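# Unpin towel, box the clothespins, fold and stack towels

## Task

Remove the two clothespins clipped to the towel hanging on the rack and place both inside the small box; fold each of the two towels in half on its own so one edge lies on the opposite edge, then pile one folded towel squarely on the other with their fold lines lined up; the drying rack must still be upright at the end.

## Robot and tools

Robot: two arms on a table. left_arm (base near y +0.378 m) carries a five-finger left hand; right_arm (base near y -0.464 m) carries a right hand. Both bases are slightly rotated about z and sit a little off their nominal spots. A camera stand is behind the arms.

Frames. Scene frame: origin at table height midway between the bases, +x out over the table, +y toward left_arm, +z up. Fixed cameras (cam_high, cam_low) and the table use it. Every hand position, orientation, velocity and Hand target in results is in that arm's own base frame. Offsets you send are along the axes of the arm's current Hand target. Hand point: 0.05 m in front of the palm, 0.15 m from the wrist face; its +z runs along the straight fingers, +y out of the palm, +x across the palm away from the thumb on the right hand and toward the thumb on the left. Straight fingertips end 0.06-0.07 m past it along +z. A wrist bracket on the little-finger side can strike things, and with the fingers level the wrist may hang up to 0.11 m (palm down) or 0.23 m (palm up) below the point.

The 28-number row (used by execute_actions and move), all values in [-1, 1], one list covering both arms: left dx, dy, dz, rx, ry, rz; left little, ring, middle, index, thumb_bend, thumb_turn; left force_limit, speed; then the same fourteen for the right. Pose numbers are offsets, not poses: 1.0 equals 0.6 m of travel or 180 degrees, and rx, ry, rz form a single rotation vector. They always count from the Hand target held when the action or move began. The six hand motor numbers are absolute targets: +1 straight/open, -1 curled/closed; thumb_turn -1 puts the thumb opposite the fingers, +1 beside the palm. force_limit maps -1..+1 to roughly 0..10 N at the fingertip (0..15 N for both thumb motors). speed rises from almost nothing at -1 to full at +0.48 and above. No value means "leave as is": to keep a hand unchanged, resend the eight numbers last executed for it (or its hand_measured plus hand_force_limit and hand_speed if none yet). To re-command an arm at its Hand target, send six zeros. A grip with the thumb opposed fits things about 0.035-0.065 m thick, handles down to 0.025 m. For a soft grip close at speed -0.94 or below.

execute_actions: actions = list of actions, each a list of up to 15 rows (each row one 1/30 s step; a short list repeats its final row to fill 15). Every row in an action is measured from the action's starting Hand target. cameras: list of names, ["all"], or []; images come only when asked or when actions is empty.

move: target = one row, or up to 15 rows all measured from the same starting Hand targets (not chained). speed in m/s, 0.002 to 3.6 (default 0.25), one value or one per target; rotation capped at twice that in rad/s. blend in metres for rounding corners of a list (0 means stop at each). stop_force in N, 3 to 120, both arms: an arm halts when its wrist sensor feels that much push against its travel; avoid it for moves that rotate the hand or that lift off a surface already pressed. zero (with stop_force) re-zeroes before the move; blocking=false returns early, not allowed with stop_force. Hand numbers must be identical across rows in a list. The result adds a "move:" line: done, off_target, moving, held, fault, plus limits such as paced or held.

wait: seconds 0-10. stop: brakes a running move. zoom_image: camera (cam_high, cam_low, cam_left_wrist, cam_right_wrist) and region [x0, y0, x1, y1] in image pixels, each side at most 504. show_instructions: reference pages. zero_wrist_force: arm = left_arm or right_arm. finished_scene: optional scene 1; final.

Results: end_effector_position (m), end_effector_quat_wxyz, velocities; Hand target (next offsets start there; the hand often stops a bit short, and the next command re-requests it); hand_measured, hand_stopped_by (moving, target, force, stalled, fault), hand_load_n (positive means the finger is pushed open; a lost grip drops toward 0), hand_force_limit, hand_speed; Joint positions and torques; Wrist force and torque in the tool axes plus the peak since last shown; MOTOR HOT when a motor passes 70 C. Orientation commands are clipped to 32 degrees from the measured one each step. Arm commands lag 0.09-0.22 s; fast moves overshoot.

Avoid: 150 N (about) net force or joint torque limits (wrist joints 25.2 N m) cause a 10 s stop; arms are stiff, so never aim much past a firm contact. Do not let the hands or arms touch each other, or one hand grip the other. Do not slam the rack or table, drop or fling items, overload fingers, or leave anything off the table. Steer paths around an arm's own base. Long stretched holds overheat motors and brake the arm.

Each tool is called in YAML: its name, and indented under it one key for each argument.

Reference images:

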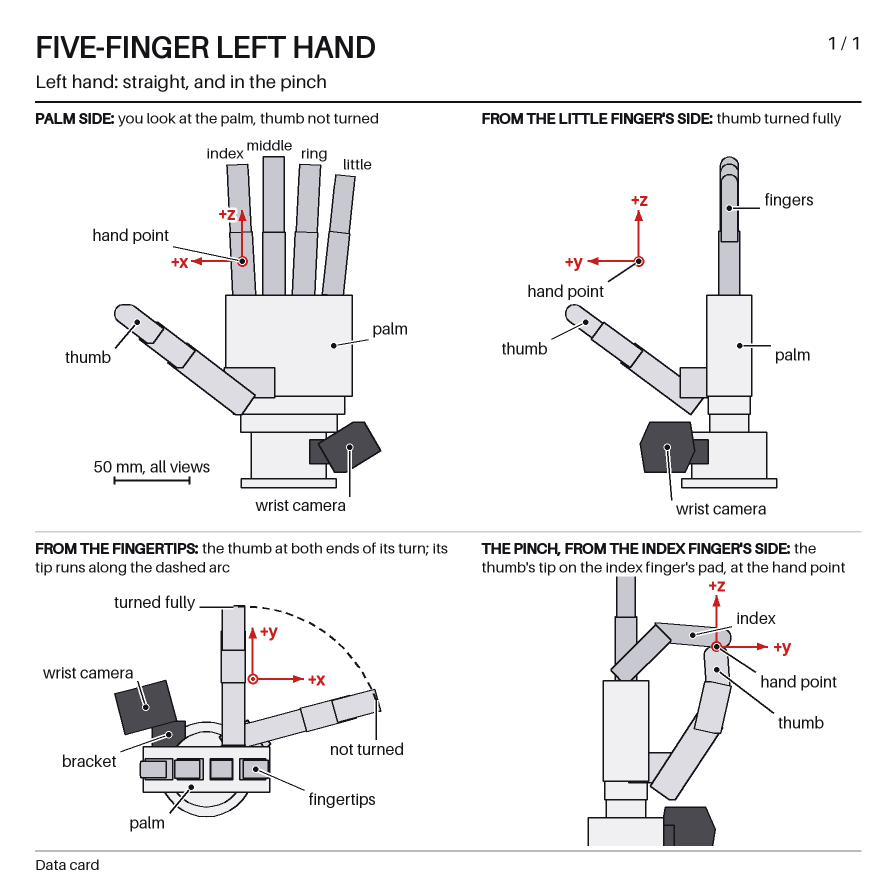

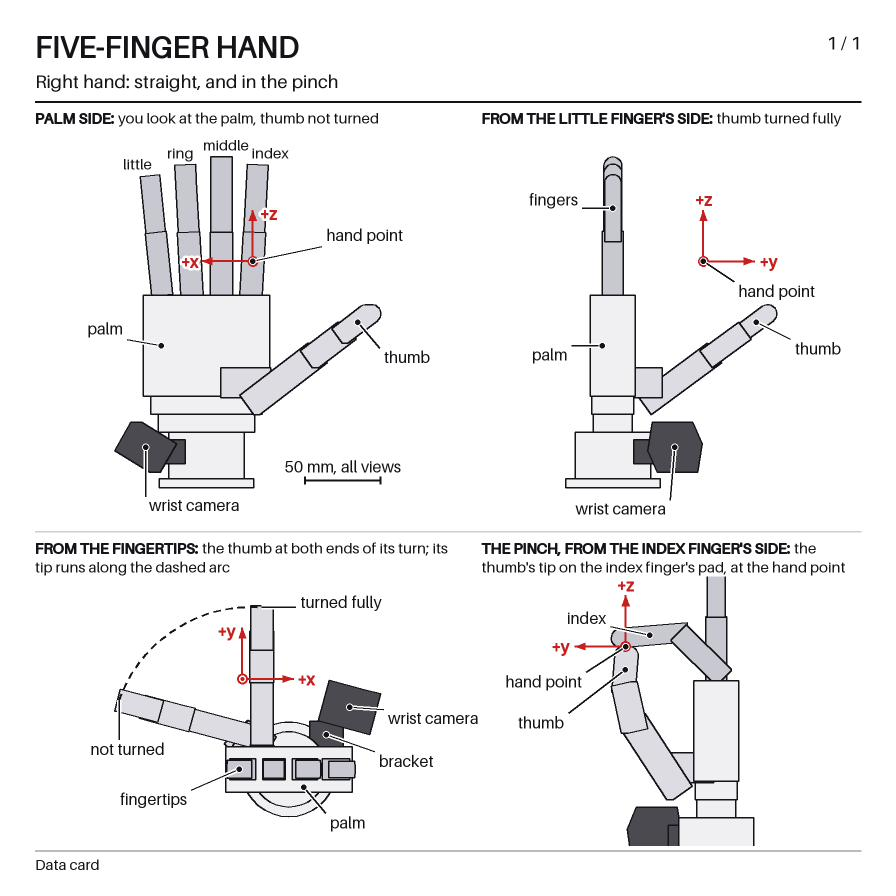

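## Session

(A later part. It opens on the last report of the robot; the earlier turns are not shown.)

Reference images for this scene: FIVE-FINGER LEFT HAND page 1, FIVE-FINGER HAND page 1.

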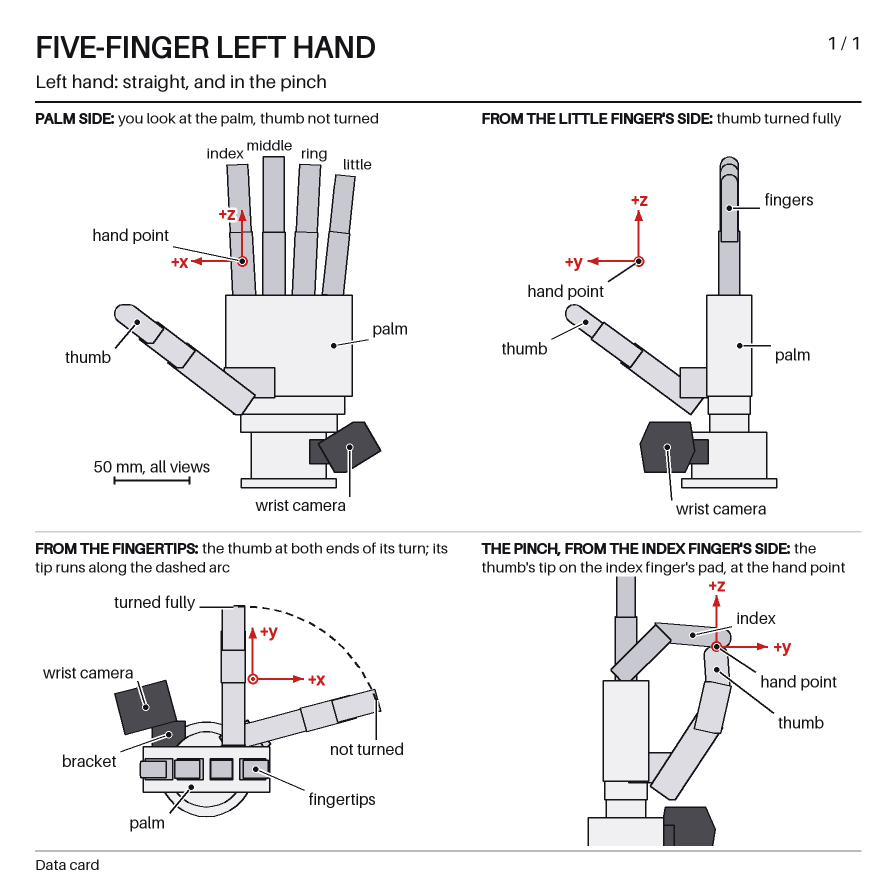

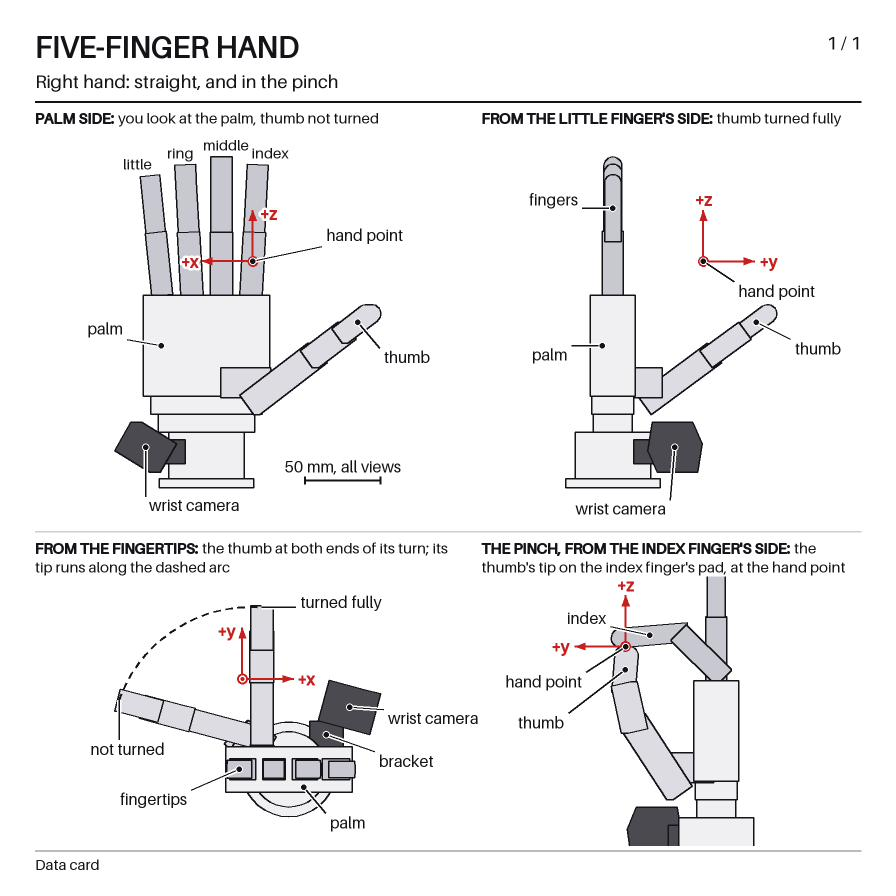

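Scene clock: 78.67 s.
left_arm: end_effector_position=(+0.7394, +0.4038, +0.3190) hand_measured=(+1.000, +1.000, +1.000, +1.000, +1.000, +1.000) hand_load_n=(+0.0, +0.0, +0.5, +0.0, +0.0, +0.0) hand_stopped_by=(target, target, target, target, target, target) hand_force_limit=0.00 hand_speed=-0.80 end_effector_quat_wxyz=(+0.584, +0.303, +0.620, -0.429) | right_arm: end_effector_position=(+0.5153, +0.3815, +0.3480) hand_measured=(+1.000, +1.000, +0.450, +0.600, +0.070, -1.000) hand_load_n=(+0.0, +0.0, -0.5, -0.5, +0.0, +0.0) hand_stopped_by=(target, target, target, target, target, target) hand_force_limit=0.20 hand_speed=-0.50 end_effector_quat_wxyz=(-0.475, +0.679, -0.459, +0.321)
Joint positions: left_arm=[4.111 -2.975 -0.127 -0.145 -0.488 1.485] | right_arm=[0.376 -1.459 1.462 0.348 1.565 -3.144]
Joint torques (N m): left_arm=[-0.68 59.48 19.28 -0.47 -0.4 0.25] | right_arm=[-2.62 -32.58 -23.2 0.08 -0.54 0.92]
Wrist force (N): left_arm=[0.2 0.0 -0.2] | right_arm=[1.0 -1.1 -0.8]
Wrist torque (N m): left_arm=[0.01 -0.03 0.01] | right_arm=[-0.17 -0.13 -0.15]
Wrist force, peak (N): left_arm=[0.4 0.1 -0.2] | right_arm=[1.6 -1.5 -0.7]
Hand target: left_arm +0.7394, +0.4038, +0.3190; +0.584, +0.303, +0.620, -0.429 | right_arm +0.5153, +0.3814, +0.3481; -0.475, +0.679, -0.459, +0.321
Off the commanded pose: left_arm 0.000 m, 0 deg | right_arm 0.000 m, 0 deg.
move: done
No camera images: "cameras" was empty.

move:
  target: [0,0,0,0,0,0,1,1,1,1,1,1,0,-0.8, 0.0085,0.0311,0.0320,0,0,0,1,1,0.45,0.6,0.07,-1,0.2,-0.5]
  speed: 0.06
  cameras: ["cam_low","cam_right_wrist","cam_high"]

zoom_image:
  camera: "cam_right_wrist"
  region: [210, 150, 470, 340]

zoom_image:
  camera: "cam_low"
  region: [280, 165, 330, 215]

zoom_image:
  camera: "cam_high"
  region: [350, 170, 430, 250]

Scene clock: 79.53 s.
left_arm: end_effector_position=(+0.7394, +0.4038, +0.3190) hand_measured=(+1.000, +1.000, +1.000, +1.000, +1.000, +1.000) hand_load_n=(+0.0, +0.0, +0.0, +0.0, +0.0, +0.0) hand_stopped_by=(target, target, target, target, target, target) hand_force_limit=0.00 hand_speed=-0.80 end_effector_quat_wxyz=(+0.584, +0.303, +0.620, -0.429) | right_arm: end_effector_position=(+0.5281, +0.3809, +0.3238) hand_measured=(+1.000, +1.000, +0.450, +0.600, +0.070, -1.000) hand_load_n=(+0.0, +0.0, +0.0, +0.0, +0.0, +0.0) hand_stopped_by=(target, target, target, target, target, target) hand_force_limit=0.20 hand_speed=-0.50 end_effector_quat_wxyz=(-0.475, +0.679, -0.459, +0.321) end_effector_velocity=(-0.001, +0.000, +0.002) end_effector_angular_velocity=(+0.000, +0.000, +0.001)
Joint positions: left_arm=[4.111 -2.975 -0.127 -0.145 -0.488 1.485] | right_arm=[0.364 -1.434 1.494 0.29 1.553 -3.149]
Joint velocities: left_arm=[within noise] | right_arm=[-0.001 -0.002 -0.003 0.006 -0.001 -0.001]
Joint torques (N m): left_arm=[-1 59.73 18.76 -0.35 -0.08 0.16] | right_arm=[6.94 -38.22 -25.78 0.9 0.61 -0.52]
Wrist force (N): left_arm=[0.1 -0.1 -0.1] | right_arm=[1.0 -1.3 -1.0]
Wrist torque (N m): left_arm=[0.00 -0.01 0.01] | right_arm=[-0.17 -0.13 0.00]
Wrist force, peak (N): left_arm=[0.3 0.0 -0.3] | right_arm=[0.9 -1.9 -1.3]
Hand target: left_arm +0.7394, +0.4038, +0.3190; +0.584, +0.303, +0.620, -0.429 | right_arm +0.5280, +0.3810, +0.3240; -0.475, +0.679, -0.459, +0.321
Off the commanded pose: left_arm 0.000 m, 0 deg | right_arm 0.000 m, 0 deg.
move: done
camera_calibration:
cam_right_wrist: T_world_to_cam=[[-0.234899, -0.309563, -0.921408, 0.54426], [-0.798158, 0.602447, 0.00107496, 0.19084], [0.554767, 0.735682, -0.388595, -0.331787], [0, 0, 0, 1]] pos_world=[0.464231, 0.297601, 0.37235]
Images, in order (width x height): cam_high 672x504, cam_low 672x504, cam_right_wrist 672x504.

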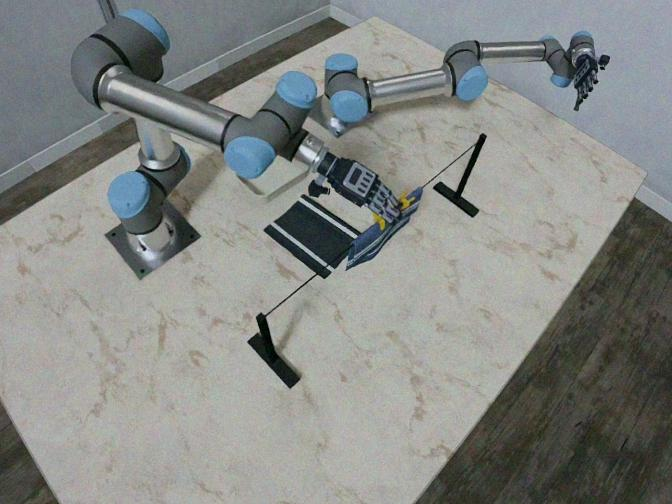

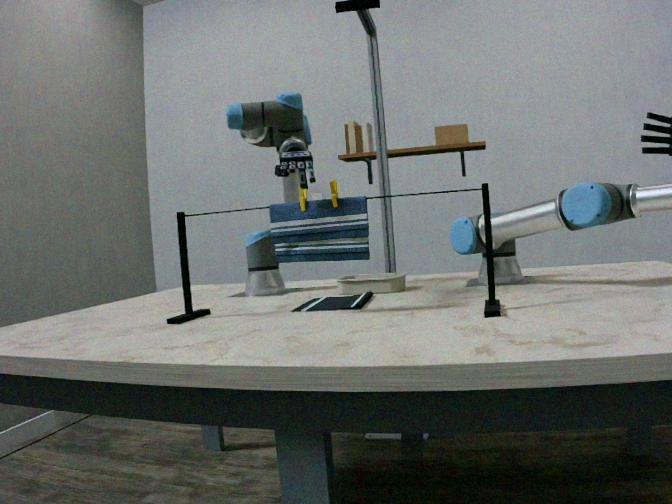

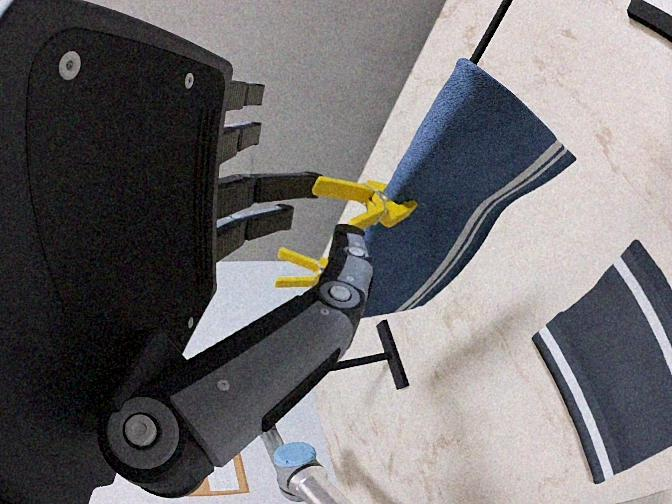

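Scaled by 1.938 from the camera's 672x504 image, which has a finer 960x720 frame.

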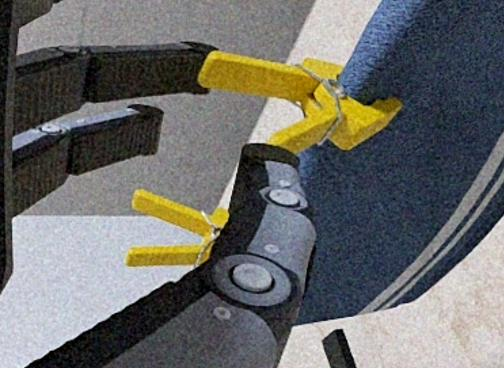

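Scaled by 10.080 from the camera's 672x504 image, which has a finer 960x720 frame.

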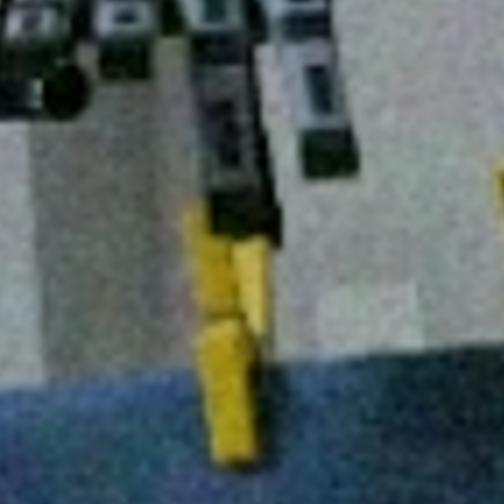

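Scaled by 6.300 from the camera's 672x504 image, which has a finer 960x720 frame.

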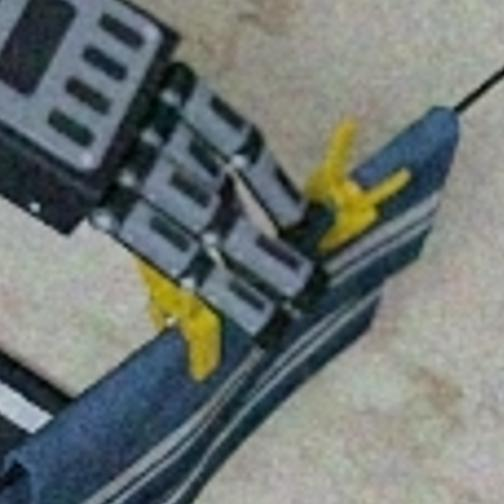

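move:
  target: [0,0,0,0,0,0,1,1,1,1,1,1,0,-0.8, 0.0025,-0.0021,0.0058,0,0,0,1,1,-0.1,0.6,0.07,-1,0.6,-0.7]
  speed: 0.01
  cameras: ["cam_low","cam_right_wrist","cam_high"]

zoom_image:
  camera: "cam_right_wrist"
  region: [210, 150, 470, 340]

zoom_image:
  camera: "cam_low"
  region: [280, 165, 330, 215]

Scene clock: 80.63 s.
left_arm: end_effector_position=(+0.7394, +0.4038, +0.3190) hand_measured=(+1.000, +1.000, +1.000, +1.000, +1.000, +1.000) hand_load_n=(+0.0, +0.0, +0.0, +0.0, +0.0, +0.0) hand_stopped_by=(target, target, target, target, target, target) hand_force_limit=0.00 hand_speed=-0.80 end_effector_quat_wxyz=(+0.584, +0.303, +0.620, -0.429) | right_arm: end_effector_position=(+0.5320, +0.3810, +0.3239) hand_measured=(+1.000, +1.000, -0.100, +0.600, +0.070, -1.000) hand_load_n=(+0.0, +0.0, +0.0, +0.0, +0.0, +0.0) hand_stopped_by=(target, target, target, target, target, target) hand_force_limit=0.60 hand_speed=-0.70 end_effector_quat_wxyz=(-0.475, +0.679, -0.459, +0.321)
Joint positions: left_arm=[4.111 -2.975 -0.127 -0.145 -0.488 1.485] | right_arm=[0.361 -1.426 1.485 0.291 1.55 -3.15]
Joint torques (N m): left_arm=[-0.9 61.04 19.64 -0.43 -0.25 0.12] | right_arm=[-5.3 -35.84 -13.15 0.7 -0.06 -1.31]
Wrist force (N): left_arm=[0.1 -0.1 -0.2] | right_arm=[1.0 -1.7 -0.5]
Wrist torque (N m): left_arm=[-0.01 -0.01 0.01] | right_arm=[-0.21 -0.13 0.00]
Wrist force, peak (N): left_arm=[0.3 -0.2 -0.2] | right_arm=[1.1 -1.8 -0.8]
Hand target: left_arm +0.7394, +0.4038, +0.3190; +0.584, +0.303, +0.620, -0.429 | right_arm +0.5320, +0.3810, +0.3240; -0.475, +0.679, -0.459, +0.321
Off the commanded pose: left_arm 0.000 m, 0 deg | right_arm 0.000 m, 0 deg.
move: done
camera_calibration:
cam_right_wrist: T_world_to_cam=[[-0.234722, -0.309487, -0.921479, 0.545304], [-0.79818, 0.602418, 0.000987677, 0.194084], [0.55481, 0.735738, -0.388427, -0.334027], [0, 0, 0, 1]] pos_world=[0.468231, 0.297601, 0.372549]
Images, in order (width x height): cam_high 672x504, cam_low 672x504, cam_right_wrist 672x504.

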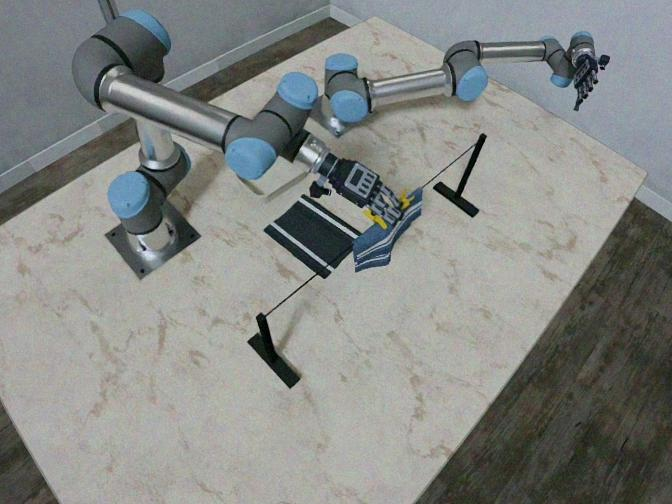

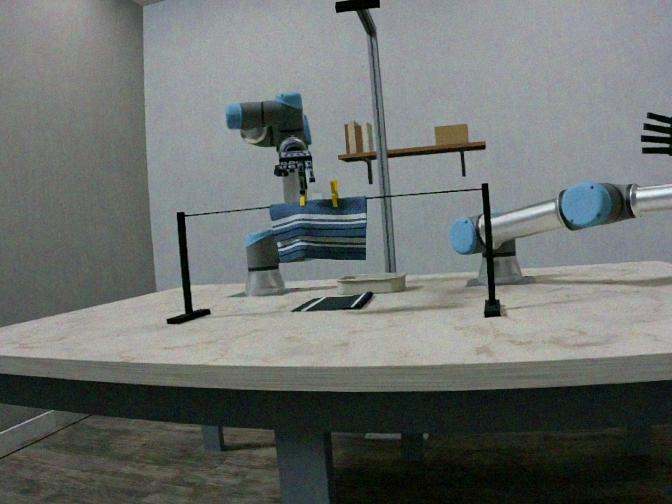

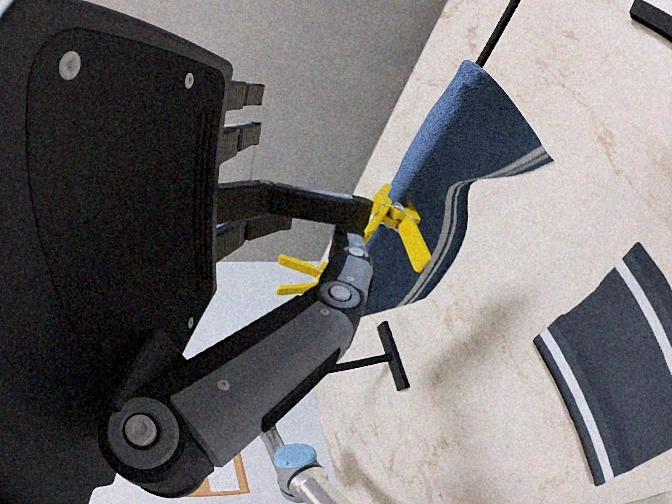

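Scaled by 1.938 from the camera's 672x504 image, which has a finer 960x720 frame.

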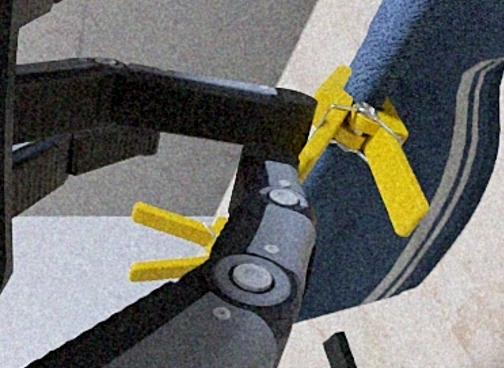

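Scaled by 10.080 from the camera's 672x504 image, which has a finer 960x720 frame.

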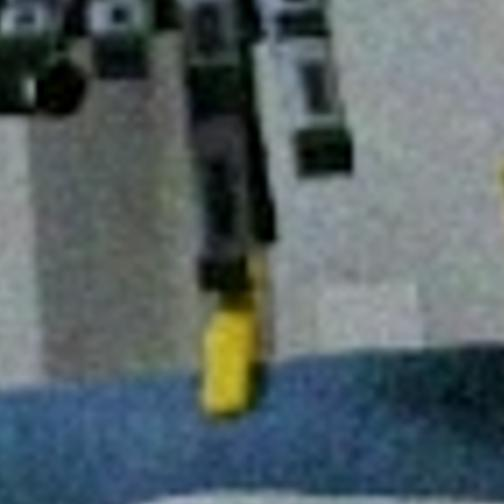

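move:
  target:
    - [0,0,0,0,0,0,1,1,1,1,1,1,0,-0.8, 0,0,0,0,0,0,1,1,0.45,0.6,0.3,-1,0.2,-0.4]
    - [0,0,0,0,0,0,1,1,1,1,1,1,0,-0.8, -0.0086,-0.0389,-0.0296,0,0,0,1,1,0.45,0.6,0.3,-1,0.2,-0.4]
    - [0,0,0,0,0,0,1,1,1,1,1,1,0,-0.8, -0.0036,-0.0118,-0.0065,0,0,0,1,1,0.45,0.6,0.3,-1,0.2,-0.4]
  speed: 0.05
  cameras: ["cam_low","cam_right_wrist","cam_high"]

zoom_image:
  camera: "cam_right_wrist"
  region: [210, 150, 470, 340]

zoom_image:
  camera: "cam_low"
  region: [280, 165, 330, 215]

Scene clock: 84.53 s.
left_arm: end_effector_position=(+0.7394, +0.4038, +0.3190) hand_measured=(+1.000, +1.000, +1.000, +1.000, +1.000, +1.000) hand_load_n=(+0.0, +0.0, +0.0, +0.0, +0.0, +0.0) hand_stopped_by=(target, target, target, target, target, target) hand_force_limit=0.00 hand_speed=-0.80 end_effector_quat_wxyz=(+0.584, +0.303, +0.620, -0.429) | right_arm: end_effector_position=(+0.5301, +0.3825, +0.3317) hand_measured=(+1.000, +1.000, +0.450, +0.600, +0.300, -1.000) hand_load_n=(+0.0, +0.0, +0.0, -0.5, +0.0, +0.0) hand_stopped_by=(target, target, target, target, target, target) hand_force_limit=0.20 hand_speed=-0.40 end_effector_quat_wxyz=(-0.475, +0.679, -0.459, +0.321) end_effector_velocity=(-0.001, -0.001, +0.002) end_effector_angular_velocity=(-0.001, +0.001, -0.002)
Joint positions: left_arm=[4.111 -2.975 -0.127 -0.145 -0.488 1.485] | right_arm=[0.366 -1.428 1.468 0.311 1.555 -3.148]
Joint velocities: left_arm=[within noise] | right_arm=[-0.001 -0.002 -0.002 0.005 0.001 0]
Joint torques (N m): left_arm=[0.75 59.68 17.9 -0.53 -0.05 -0.1] | right_arm=[-0.75 -35.12 -28.71 1.17 0.15 -1.08]
Wrist force (N): left_arm=[0.2 0.0 -0.2] | right_arm=[0.7 -1.2 -0.7]
Wrist torque (N m): left_arm=[0.01 -0.02 0.01] | right_arm=[-0.19 -0.09 -0.01]
Wrist force, peak (N): left_arm=[0.4 0.0 -0.3] | right_arm=[1.1 -1.7 -1.1]
Hand target: left_arm +0.7394, +0.4038, +0.3190; +0.584, +0.303, +0.620, -0.429 | right_arm +0.5300, +0.3826, +0.3319; -0.475, +0.679, -0.459, +0.321
Off the commanded pose: left_arm 0.000 m, 0 deg | right_arm 0.000 m, 0 deg.
move: done
camera_calibration:
cam_right_wrist: T_world_to_cam=[[-0.234847, -0.309497, -0.921444, 0.552589], [-0.798158, 0.602447, 0.00107319, 0.191544], [0.554789, 0.73571, -0.38851, -0.331071], [0, 0, 0, 1]] pos_world=[0.466331, 0.299201, 0.38035]
Images, in order (width x height): cam_high 672x504, cam_low 672x504, cam_right_wrist 672x504.

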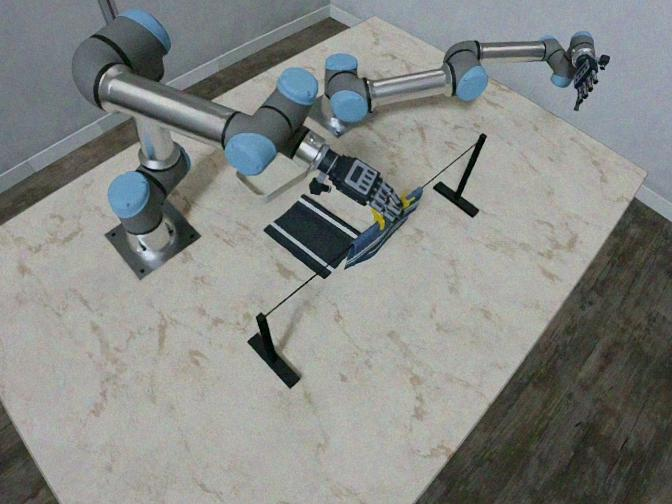

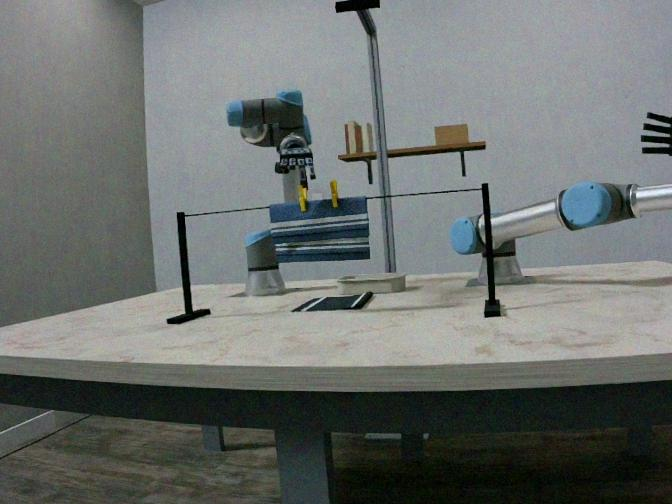

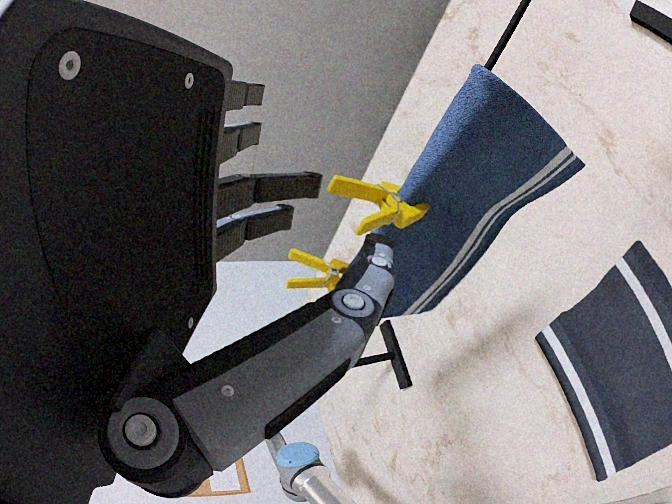

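Scaled by 1.938 from the camera's 672x504 image, which has a finer 960x720 frame.

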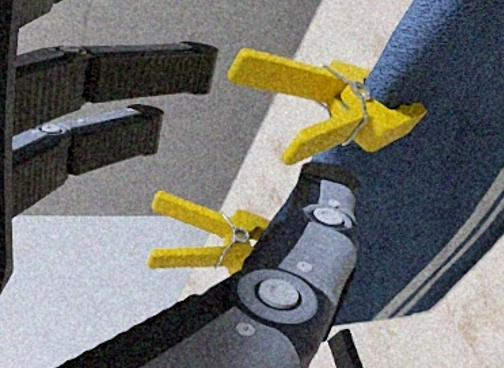

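Scaled by 10.080 from the camera's 672x504 image, which has a finer 960x720 frame.

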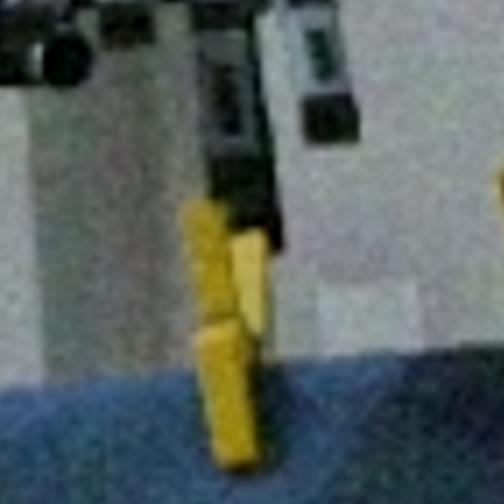

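move:
  target: [0,0,0,0,0,0,1,1,1,1,1,1,0,-0.8, 0.0093,-0.0049,0.0133,0,0,0,1,1,0.3,0.6,0.3,-1,0.2,-0.4]
  speed: 0.02
  cameras: ["cam_low","cam_right_wrist"]

zoom_image:
  camera: "cam_right_wrist"
  region: [210, 150, 470, 340]

zoom_image:
  camera: "cam_low"
  region: [280, 165, 330, 215]

Scene clock: 85.63 s.
left_arm: end_effector_position=(+0.7394, +0.4038, +0.3190) hand_measured=(+1.000, +1.000, +1.000, +1.000, +1.000, +1.000) hand_load_n=(+0.0, +0.0, +0.0, +0.0, +0.0, +0.0) hand_stopped_by=(target, target, target, target, target, target) hand_force_limit=0.00 hand_speed=-0.80 end_effector_quat_wxyz=(+0.584, +0.303, +0.620, -0.429) | right_arm: end_effector_position=(+0.5401, +0.3805, +0.3319) hand_measured=(+1.000, +1.000, +0.300, +0.600, +0.300, -1.000) hand_load_n=(+0.0, +0.0, +0.0, -0.5, +0.0, +0.0) hand_stopped_by=(target, target, target, target, target, target) hand_force_limit=0.20 hand_speed=-0.40 end_effector_quat_wxyz=(-0.475, +0.679, -0.459, +0.321)
Joint positions: left_arm=[4.111 -2.975 -0.127 -0.145 -0.488 1.485] | right_arm=[0.353 -1.412 1.448 0.314 1.543 -3.152]
Joint torques (N m): left_arm=[-1.56 59.6 18.41 -0.47 -0.08 0.23] | right_arm=[4.89 -36.17 -12.87 0.6 0.36 -0.92]
Wrist force (N): left_arm=[0.3 0.1 -0.1] | right_arm=[1.0 -1.2 -0.6]
Wrist torque (N m): left_arm=[0.02 -0.04 0.01] | right_arm=[-0.20 -0.15 0.02]
Wrist force, peak (N): left_arm=[0.5 0.1 -0.2] | right_arm=[0.9 -1.5 -1.3]
Hand target: left_arm +0.7394, +0.4038, +0.3190; +0.584, +0.303, +0.620, -0.429 | right_arm +0.5400, +0.3806, +0.3320; -0.475, +0.679, -0.459, +0.321
Off the commanded pose: left_arm 0.000 m, 0 deg | right_arm 0.000 m, 0 deg.
move: done
camera_calibration:
cam_right_wrist: T_world_to_cam=[[-0.234707, -0.30947, -0.921488, 0.554414], [-0.798137, 0.602475, 0.000955511, 0.200817], [0.554878, 0.735698, -0.388405, -0.335075], [0, 0, 0, 1]] pos_world=[0.476331, 0.297101, 0.380549]
Images, in order (width x height): cam_low 672x504, cam_right_wrist 672x504.

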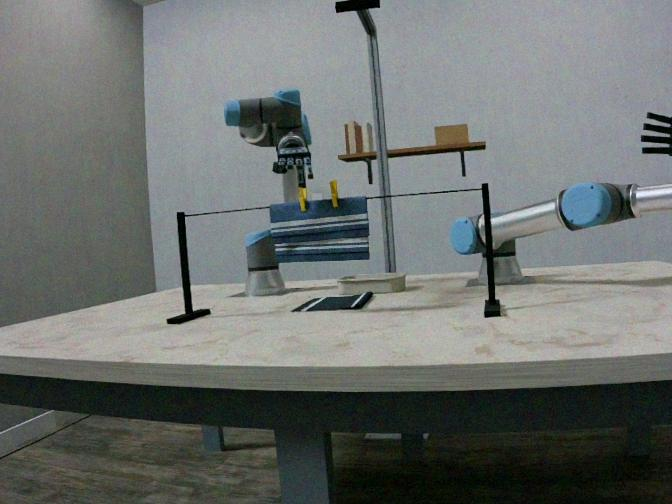

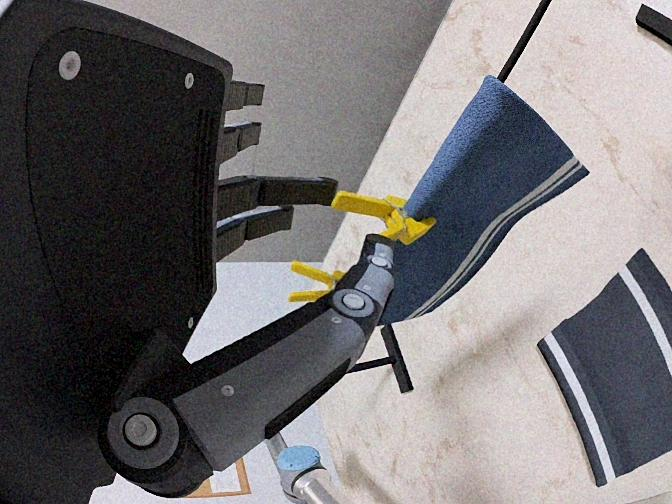

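Scaled by 1.938 from the camera's 672x504 image, which has a finer 960x720 frame.

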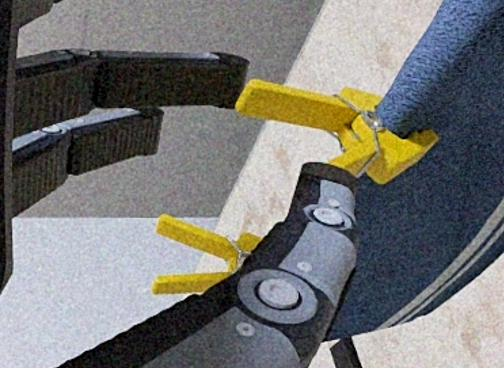

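Scaled by 10.080 from the camera's 672x504 image, which has a finer 960x720 frame.

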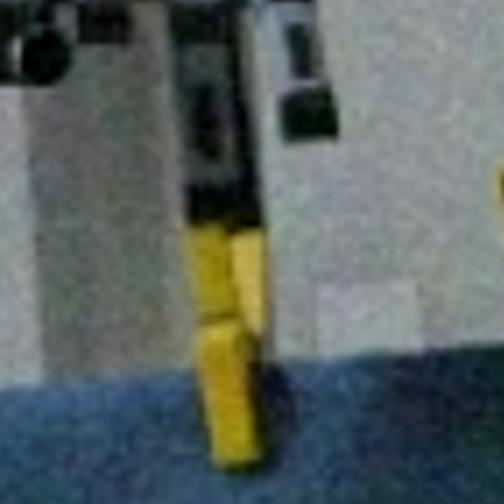

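move:
  target: [0,0,0,0,0,0,1,1,1,1,1,1,0,-0.8, 0.0019,-0.0016,0.0044,0,0,0,1,1,-0.1,0.6,0.3,-1,0.7,-0.7]
  speed: 0.008
  cameras: ["cam_low","cam_right_wrist"]

zoom_image:
  camera: "cam_right_wrist"
  region: [210, 150, 470, 340]

zoom_image:
  camera: "cam_low"
  region: [280, 165, 330, 215]

Scene clock: 86.57 s.
left_arm: end_effector_position=(+0.7394, +0.4038, +0.3190) hand_measured=(+1.000, +1.000, +1.000, +1.000, +1.000, +1.000) hand_load_n=(+0.0, +0.0, +0.0, +0.0, +0.0, +0.0) hand_stopped_by=(target, target, target, target, target, target) hand_force_limit=0.00 hand_speed=-0.80 end_effector_quat_wxyz=(+0.584, +0.303, +0.620, -0.429) | right_arm: end_effector_position=(+0.5431, +0.3806, +0.3320) hand_measured=(+1.000, +1.000, -0.100, +0.600, +0.300, -1.000) hand_load_n=(+0.0, +0.0, +0.5, +0.0, +0.0, +0.0) hand_stopped_by=(target, target, target, target, target, target) hand_force_limit=0.70 hand_speed=-0.70 end_effector_quat_wxyz=(-0.475, +0.679, -0.459, +0.321)
Joint positions: left_arm=[4.111 -2.975 -0.127 -0.145 -0.488 1.485] | right_arm=[0.35 -1.406 1.441 0.315 1.541 -3.153]
Joint torques (N m): left_arm=[-0.58 59.38 18.67 -0.39 -0.21 0.11] | right_arm=[-9.36 -27.82 -19.92 0.9 -1.09 -1.6]
Wrist force (N): left_arm=[0.2 0.0 -0.1] | right_arm=[1.1 -1.3 -0.9]
Wrist torque (N m): left_arm=[0.00 -0.03 0.01] | right_arm=[-0.16 -0.14 0.01]
Wrist force, peak (N): left_arm=[0.4 0.0 -0.1] | right_arm=[1.1 -1.7 -0.9]
Hand target: left_arm +0.7394, +0.4038, +0.3190; +0.584, +0.303, +0.620, -0.429 | right_arm +0.5430, +0.3806, +0.3320; -0.475, +0.679, -0.459, +0.321
Off the commanded pose: left_arm 0.000 m, 0 deg | right_arm 0.000 m, 0 deg.
move: done
camera_calibration:
cam_right_wrist: T_world_to_cam=[[-0.234581, -0.309453, -0.921526, 0.555074], [-0.798237, 0.602343, 0.000926423, 0.20317], [0.554788, 0.735813, -0.388315, -0.336783], [0, 0, 0, 1]] pos_world=[0.47923, 0.297201, 0.380549]
Images, in order (width x height): cam_low 672x504, cam_right_wrist 672x504.

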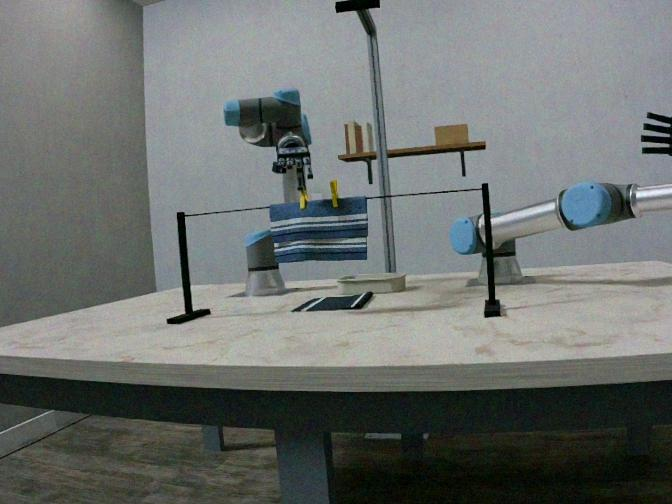

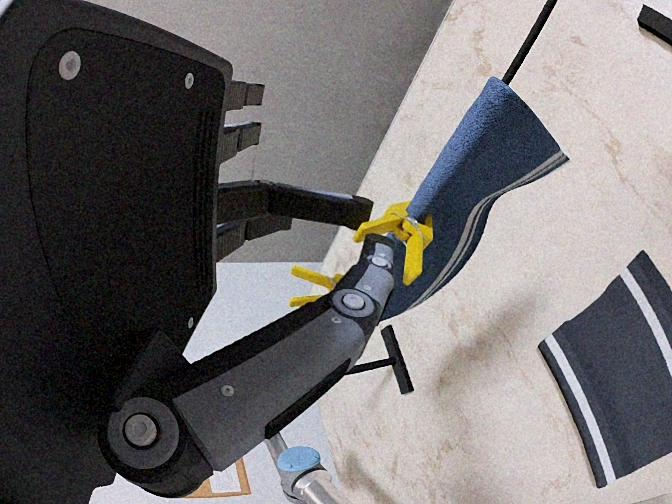

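Scaled by 1.938 from the camera's 672x504 image, which has a finer 960x720 frame.

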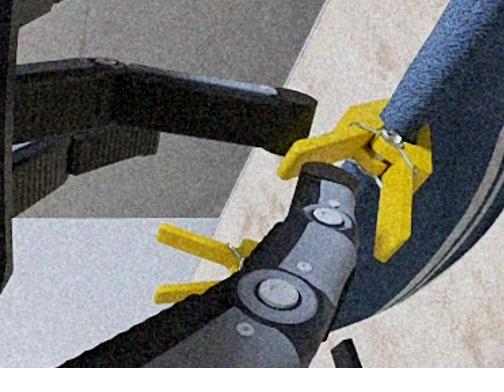

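Scaled by 10.080 from the camera's 672x504 image, which has a finer 960x720 frame.

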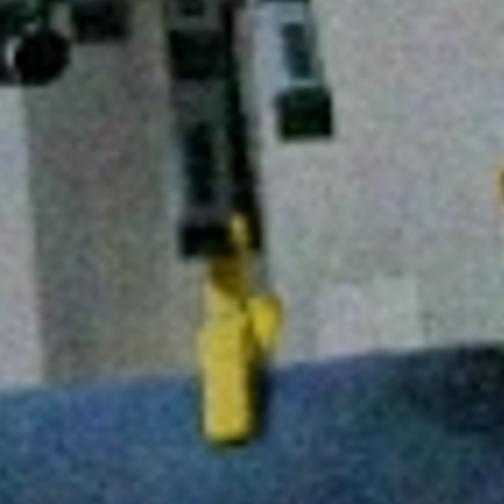

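move:
  target:
    - [0,0,0,0,0,0,1,1,1,1,1,1,0,-0.8, 0,0,0,0,0,0,1,1,0.45,0.6,0.2,-1,0.2,-0.4]
    - [0,0,0,0,0,0,1,1,1,1,1,1,0,-0.8, -0.0156,-0.019,-0.0337,0,0,0,1,1,0.45,0.6,0.2,-1,0.2,-0.4]
  speed: 0.05
  cameras: ["cam_low","cam_right_wrist"]

zoom_image:
  camera: "cam_right_wrist"
  region: [210, 150, 470, 340]

zoom_image:
  camera: "cam_low"
  region: [280, 165, 330, 215]

Scene clock: 88.80 s.
left_arm: end_effector_position=(+0.7394, +0.4038, +0.3190) hand_measured=(+1.000, +1.000, +1.000, +1.000, +1.000, +1.000) hand_load_n=(+0.0, +0.0, +0.0, +0.0, +0.0, +0.0) hand_stopped_by=(target, target, target, target, target, target) hand_force_limit=0.00 hand_speed=-0.80 end_effector_quat_wxyz=(+0.584, +0.303, +0.620, -0.429) | right_arm: end_effector_position=(+0.5254, +0.3837, +0.3498) hand_measured=(+1.000, +1.000, +0.450, +0.600, +0.200, -1.000) hand_load_n=(-0.5, +0.0, +0.0, +0.0, +0.0, +0.0) hand_stopped_by=(target, target, target, target, target, target) hand_force_limit=0.20 hand_speed=-0.40 end_effector_quat_wxyz=(-0.475, +0.679, -0.458, +0.321) end_effector_velocity=(+0.001, +0.000, -0.002) end_effector_angular_velocity=(+0.001, +0.000, -0.001)
Joint positions: left_arm=[4.111 -2.975 -0.127 -0.145 -0.488 1.485] | right_arm=[0.372 -1.437 1.431 0.355 1.561 -3.146]
Joint velocities: left_arm=[within noise] | right_arm=[-0.002 0.002 0.003 -0.005 -0.002 0.001]
Joint torques (N m): left_arm=[-0.39 60.32 18.37 -0.38 -0.33 0.19] | right_arm=[-12.39 -17.34 -16.67 -3.22 -1.28 0]
Wrist force (N): left_arm=[0.3 0.1 0.0] | right_arm=[1.1 -1.1 -0.8]
Wrist torque (N m): left_arm=[0.01 -0.05 0.02] | right_arm=[-0.16 -0.14 -0.20]
Wrist force, peak (N): left_arm=[0.4 0.1 -0.3] | right_arm=[0.9 -1.7 -1.3]
Hand target: left_arm +0.7394, +0.4038, +0.3190; +0.584, +0.303, +0.620, -0.429 | right_arm +0.5255, +0.3836, +0.3496; -0.475, +0.679, -0.459, +0.321
Off the commanded pose: left_arm 0.000 m, 0 deg | right_arm 0.000 m, 0 deg.
move: done
camera_calibration:
cam_right_wrist: T_world_to_cam=[[-0.234484, -0.309422, -0.921561, 0.568268], [-0.79825, 0.602325, 0.000873027, 0.18727], [0.554809, 0.735841, -0.388232, -0.322439], [0, 0, 0, 1]] pos_world=[0.46163, 0.300301, 0.398349]
Images, in order (width x height): cam_low 672x504, cam_right_wrist 672x504.

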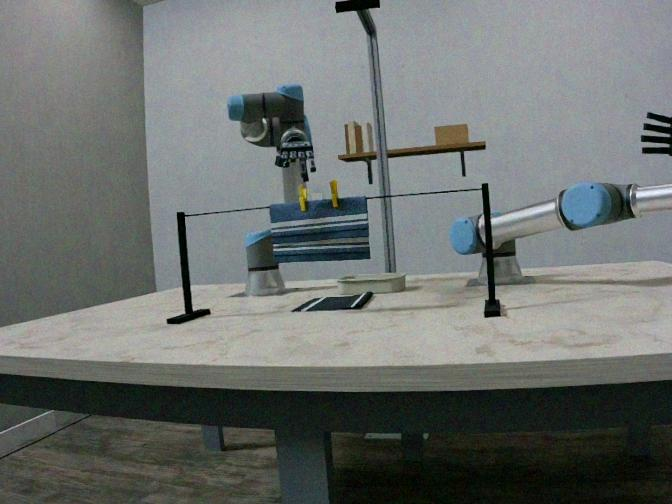

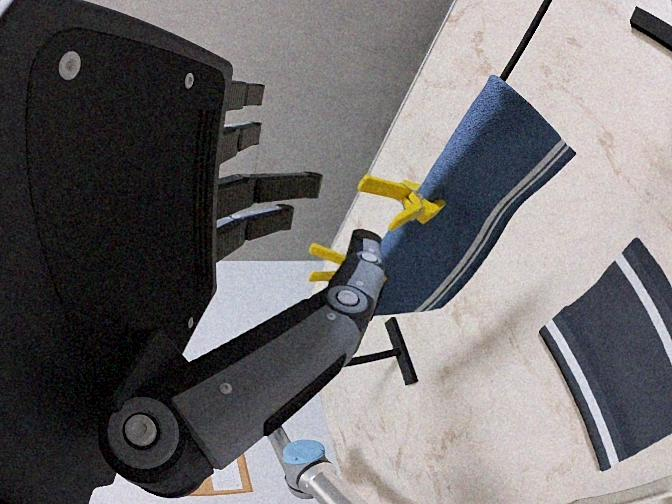

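Scaled by 1.938 from the camera's 672x504 image, which has a finer 960x720 frame.

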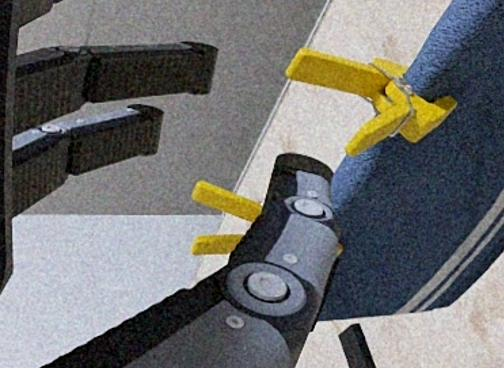

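Scaled by 10.080 from the camera's 672x504 image, which has a finer 960x720 frame.

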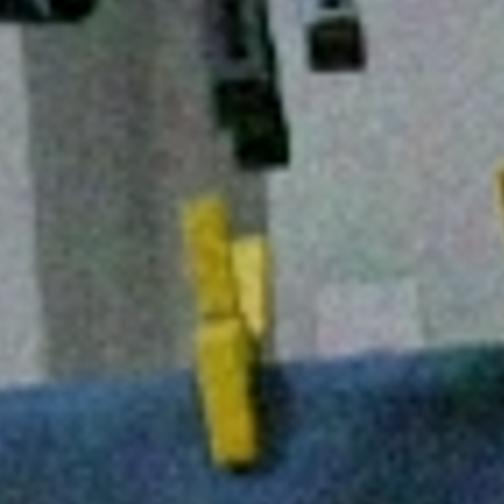

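move:
  target:
    - [0,0,0,0,0,0,1,1,1,1,1,1,0,-0.8, 0.0015,0.0585,0.0225,0,0,0,1,1,0.45,0.6,0.2,-1,0.2,-0.4]
    - [0,0,0,0,0,0,1,1,1,1,1,1,0,-0.8, 0.0120,0.0501,0.0459,0,0,0,1,1,0.45,0.6,0.2,-1,0.2,-0.4]
  speed: 0.05
  cameras: ["cam_low","cam_right_wrist"]

zoom_image:
  camera: "cam_right_wrist"
  region: [210, 150, 470, 340]

zoom_image:
  camera: "cam_low"
  region: [280, 165, 330, 215]

Scene clock: 90.60 s.
left_arm: end_effector_position=(+0.7394, +0.4038, +0.3190) hand_measured=(+1.000, +1.000, +1.000, +1.000, +1.000, +1.000) hand_load_n=(+0.0, +0.0, +0.0, +0.0, +0.0, +0.0) hand_stopped_by=(target, target, target, target, target, target) hand_force_limit=0.00 hand_speed=-0.80 end_effector_quat_wxyz=(+0.584, +0.303, +0.620, -0.429) | right_arm: end_effector_position=(+0.5428, +0.3826, +0.3119) hand_measured=(+1.000, +1.000, +0.450, +0.600, +0.200, -1.000) hand_load_n=(+0.0, +0.0, +0.0, +0.0, +0.0, +0.0) hand_stopped_by=(target, target, target, target, target, target) hand_force_limit=0.20 hand_speed=-0.40 end_effector_quat_wxyz=(-0.475, +0.679, -0.459, +0.321)
Joint positions: left_arm=[4.111 -2.975 -0.127 -0.145 -0.488 1.485] | right_arm=[0.355 -1.401 1.486 0.265 1.545 -3.151]
Joint torques (N m): left_arm=[-0.93 59.94 18.39 -0.18 -0.09 0.13] | right_arm=[13.32 -40.02 -12.24 -0.59 1.39 0.06]
Wrist force (N): left_arm=[0.3 0.0 -0.1] | right_arm=[1.2 -1.1 -1.0]
Wrist torque (N m): left_arm=[0.01 -0.04 0.02] | right_arm=[-0.15 -0.15 0.01]
Wrist force, peak (N): left_arm=[0.2 -0.1 -0.4] | right_arm=[1.1 -1.9 -1.3]
Hand target: left_arm +0.7394, +0.4038, +0.3190; +0.584, +0.303, +0.620, -0.429 | right_arm +0.5427, +0.3827, +0.3119; -0.475, +0.679, -0.459, +0.321
Off the commanded pose: left_arm 0.000 m, 0 deg | right_arm 0.000 m, 0 deg.
move: done
camera_calibration:
cam_right_wrist: T_world_to_cam=[[-0.234785, -0.309517, -0.921453, 0.537245], [-0.798129, 0.602486, 0.000986832, 0.201648], [0.554857, 0.73567, -0.388489, -0.34595], [0, 0, 0, 1]] pos_world=[0.479031, 0.299302, 0.360449]
Images, in order (width x height): cam_low 672x504, cam_right_wrist 672x504.

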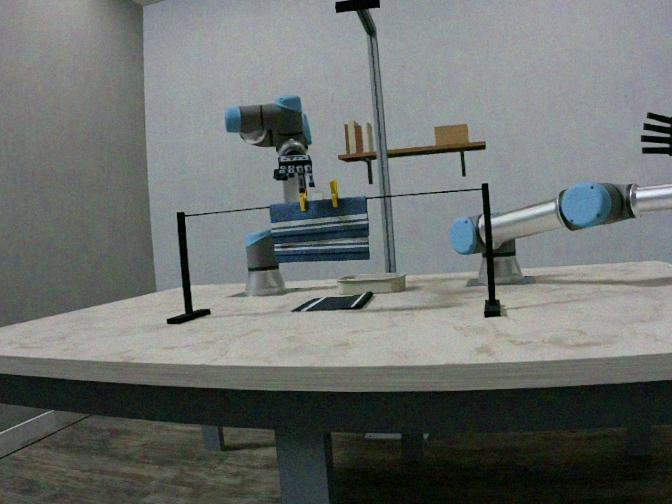

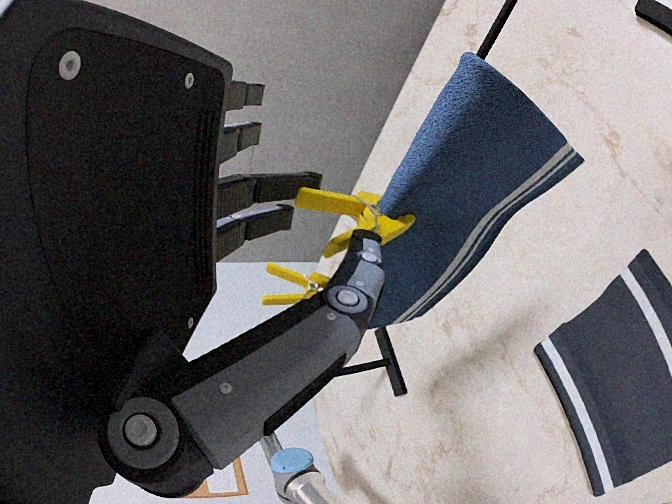

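Scaled by 1.938 from the camera's 672x504 image, which has a finer 960x720 frame.

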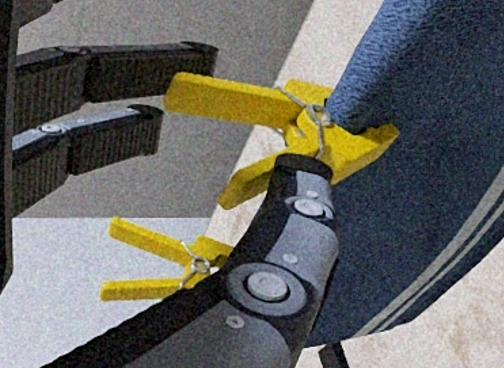

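Scaled by 10.080 from the camera's 672x504 image, which has a finer 960x720 frame.

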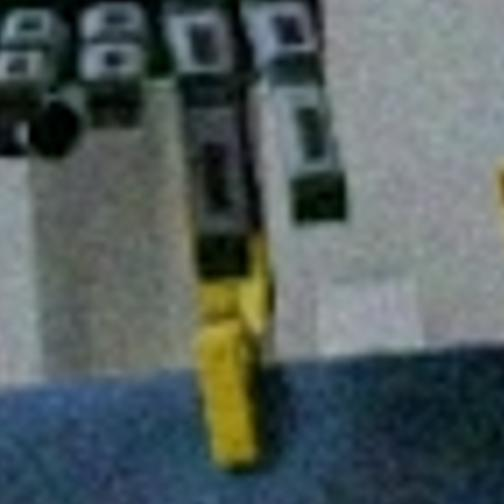

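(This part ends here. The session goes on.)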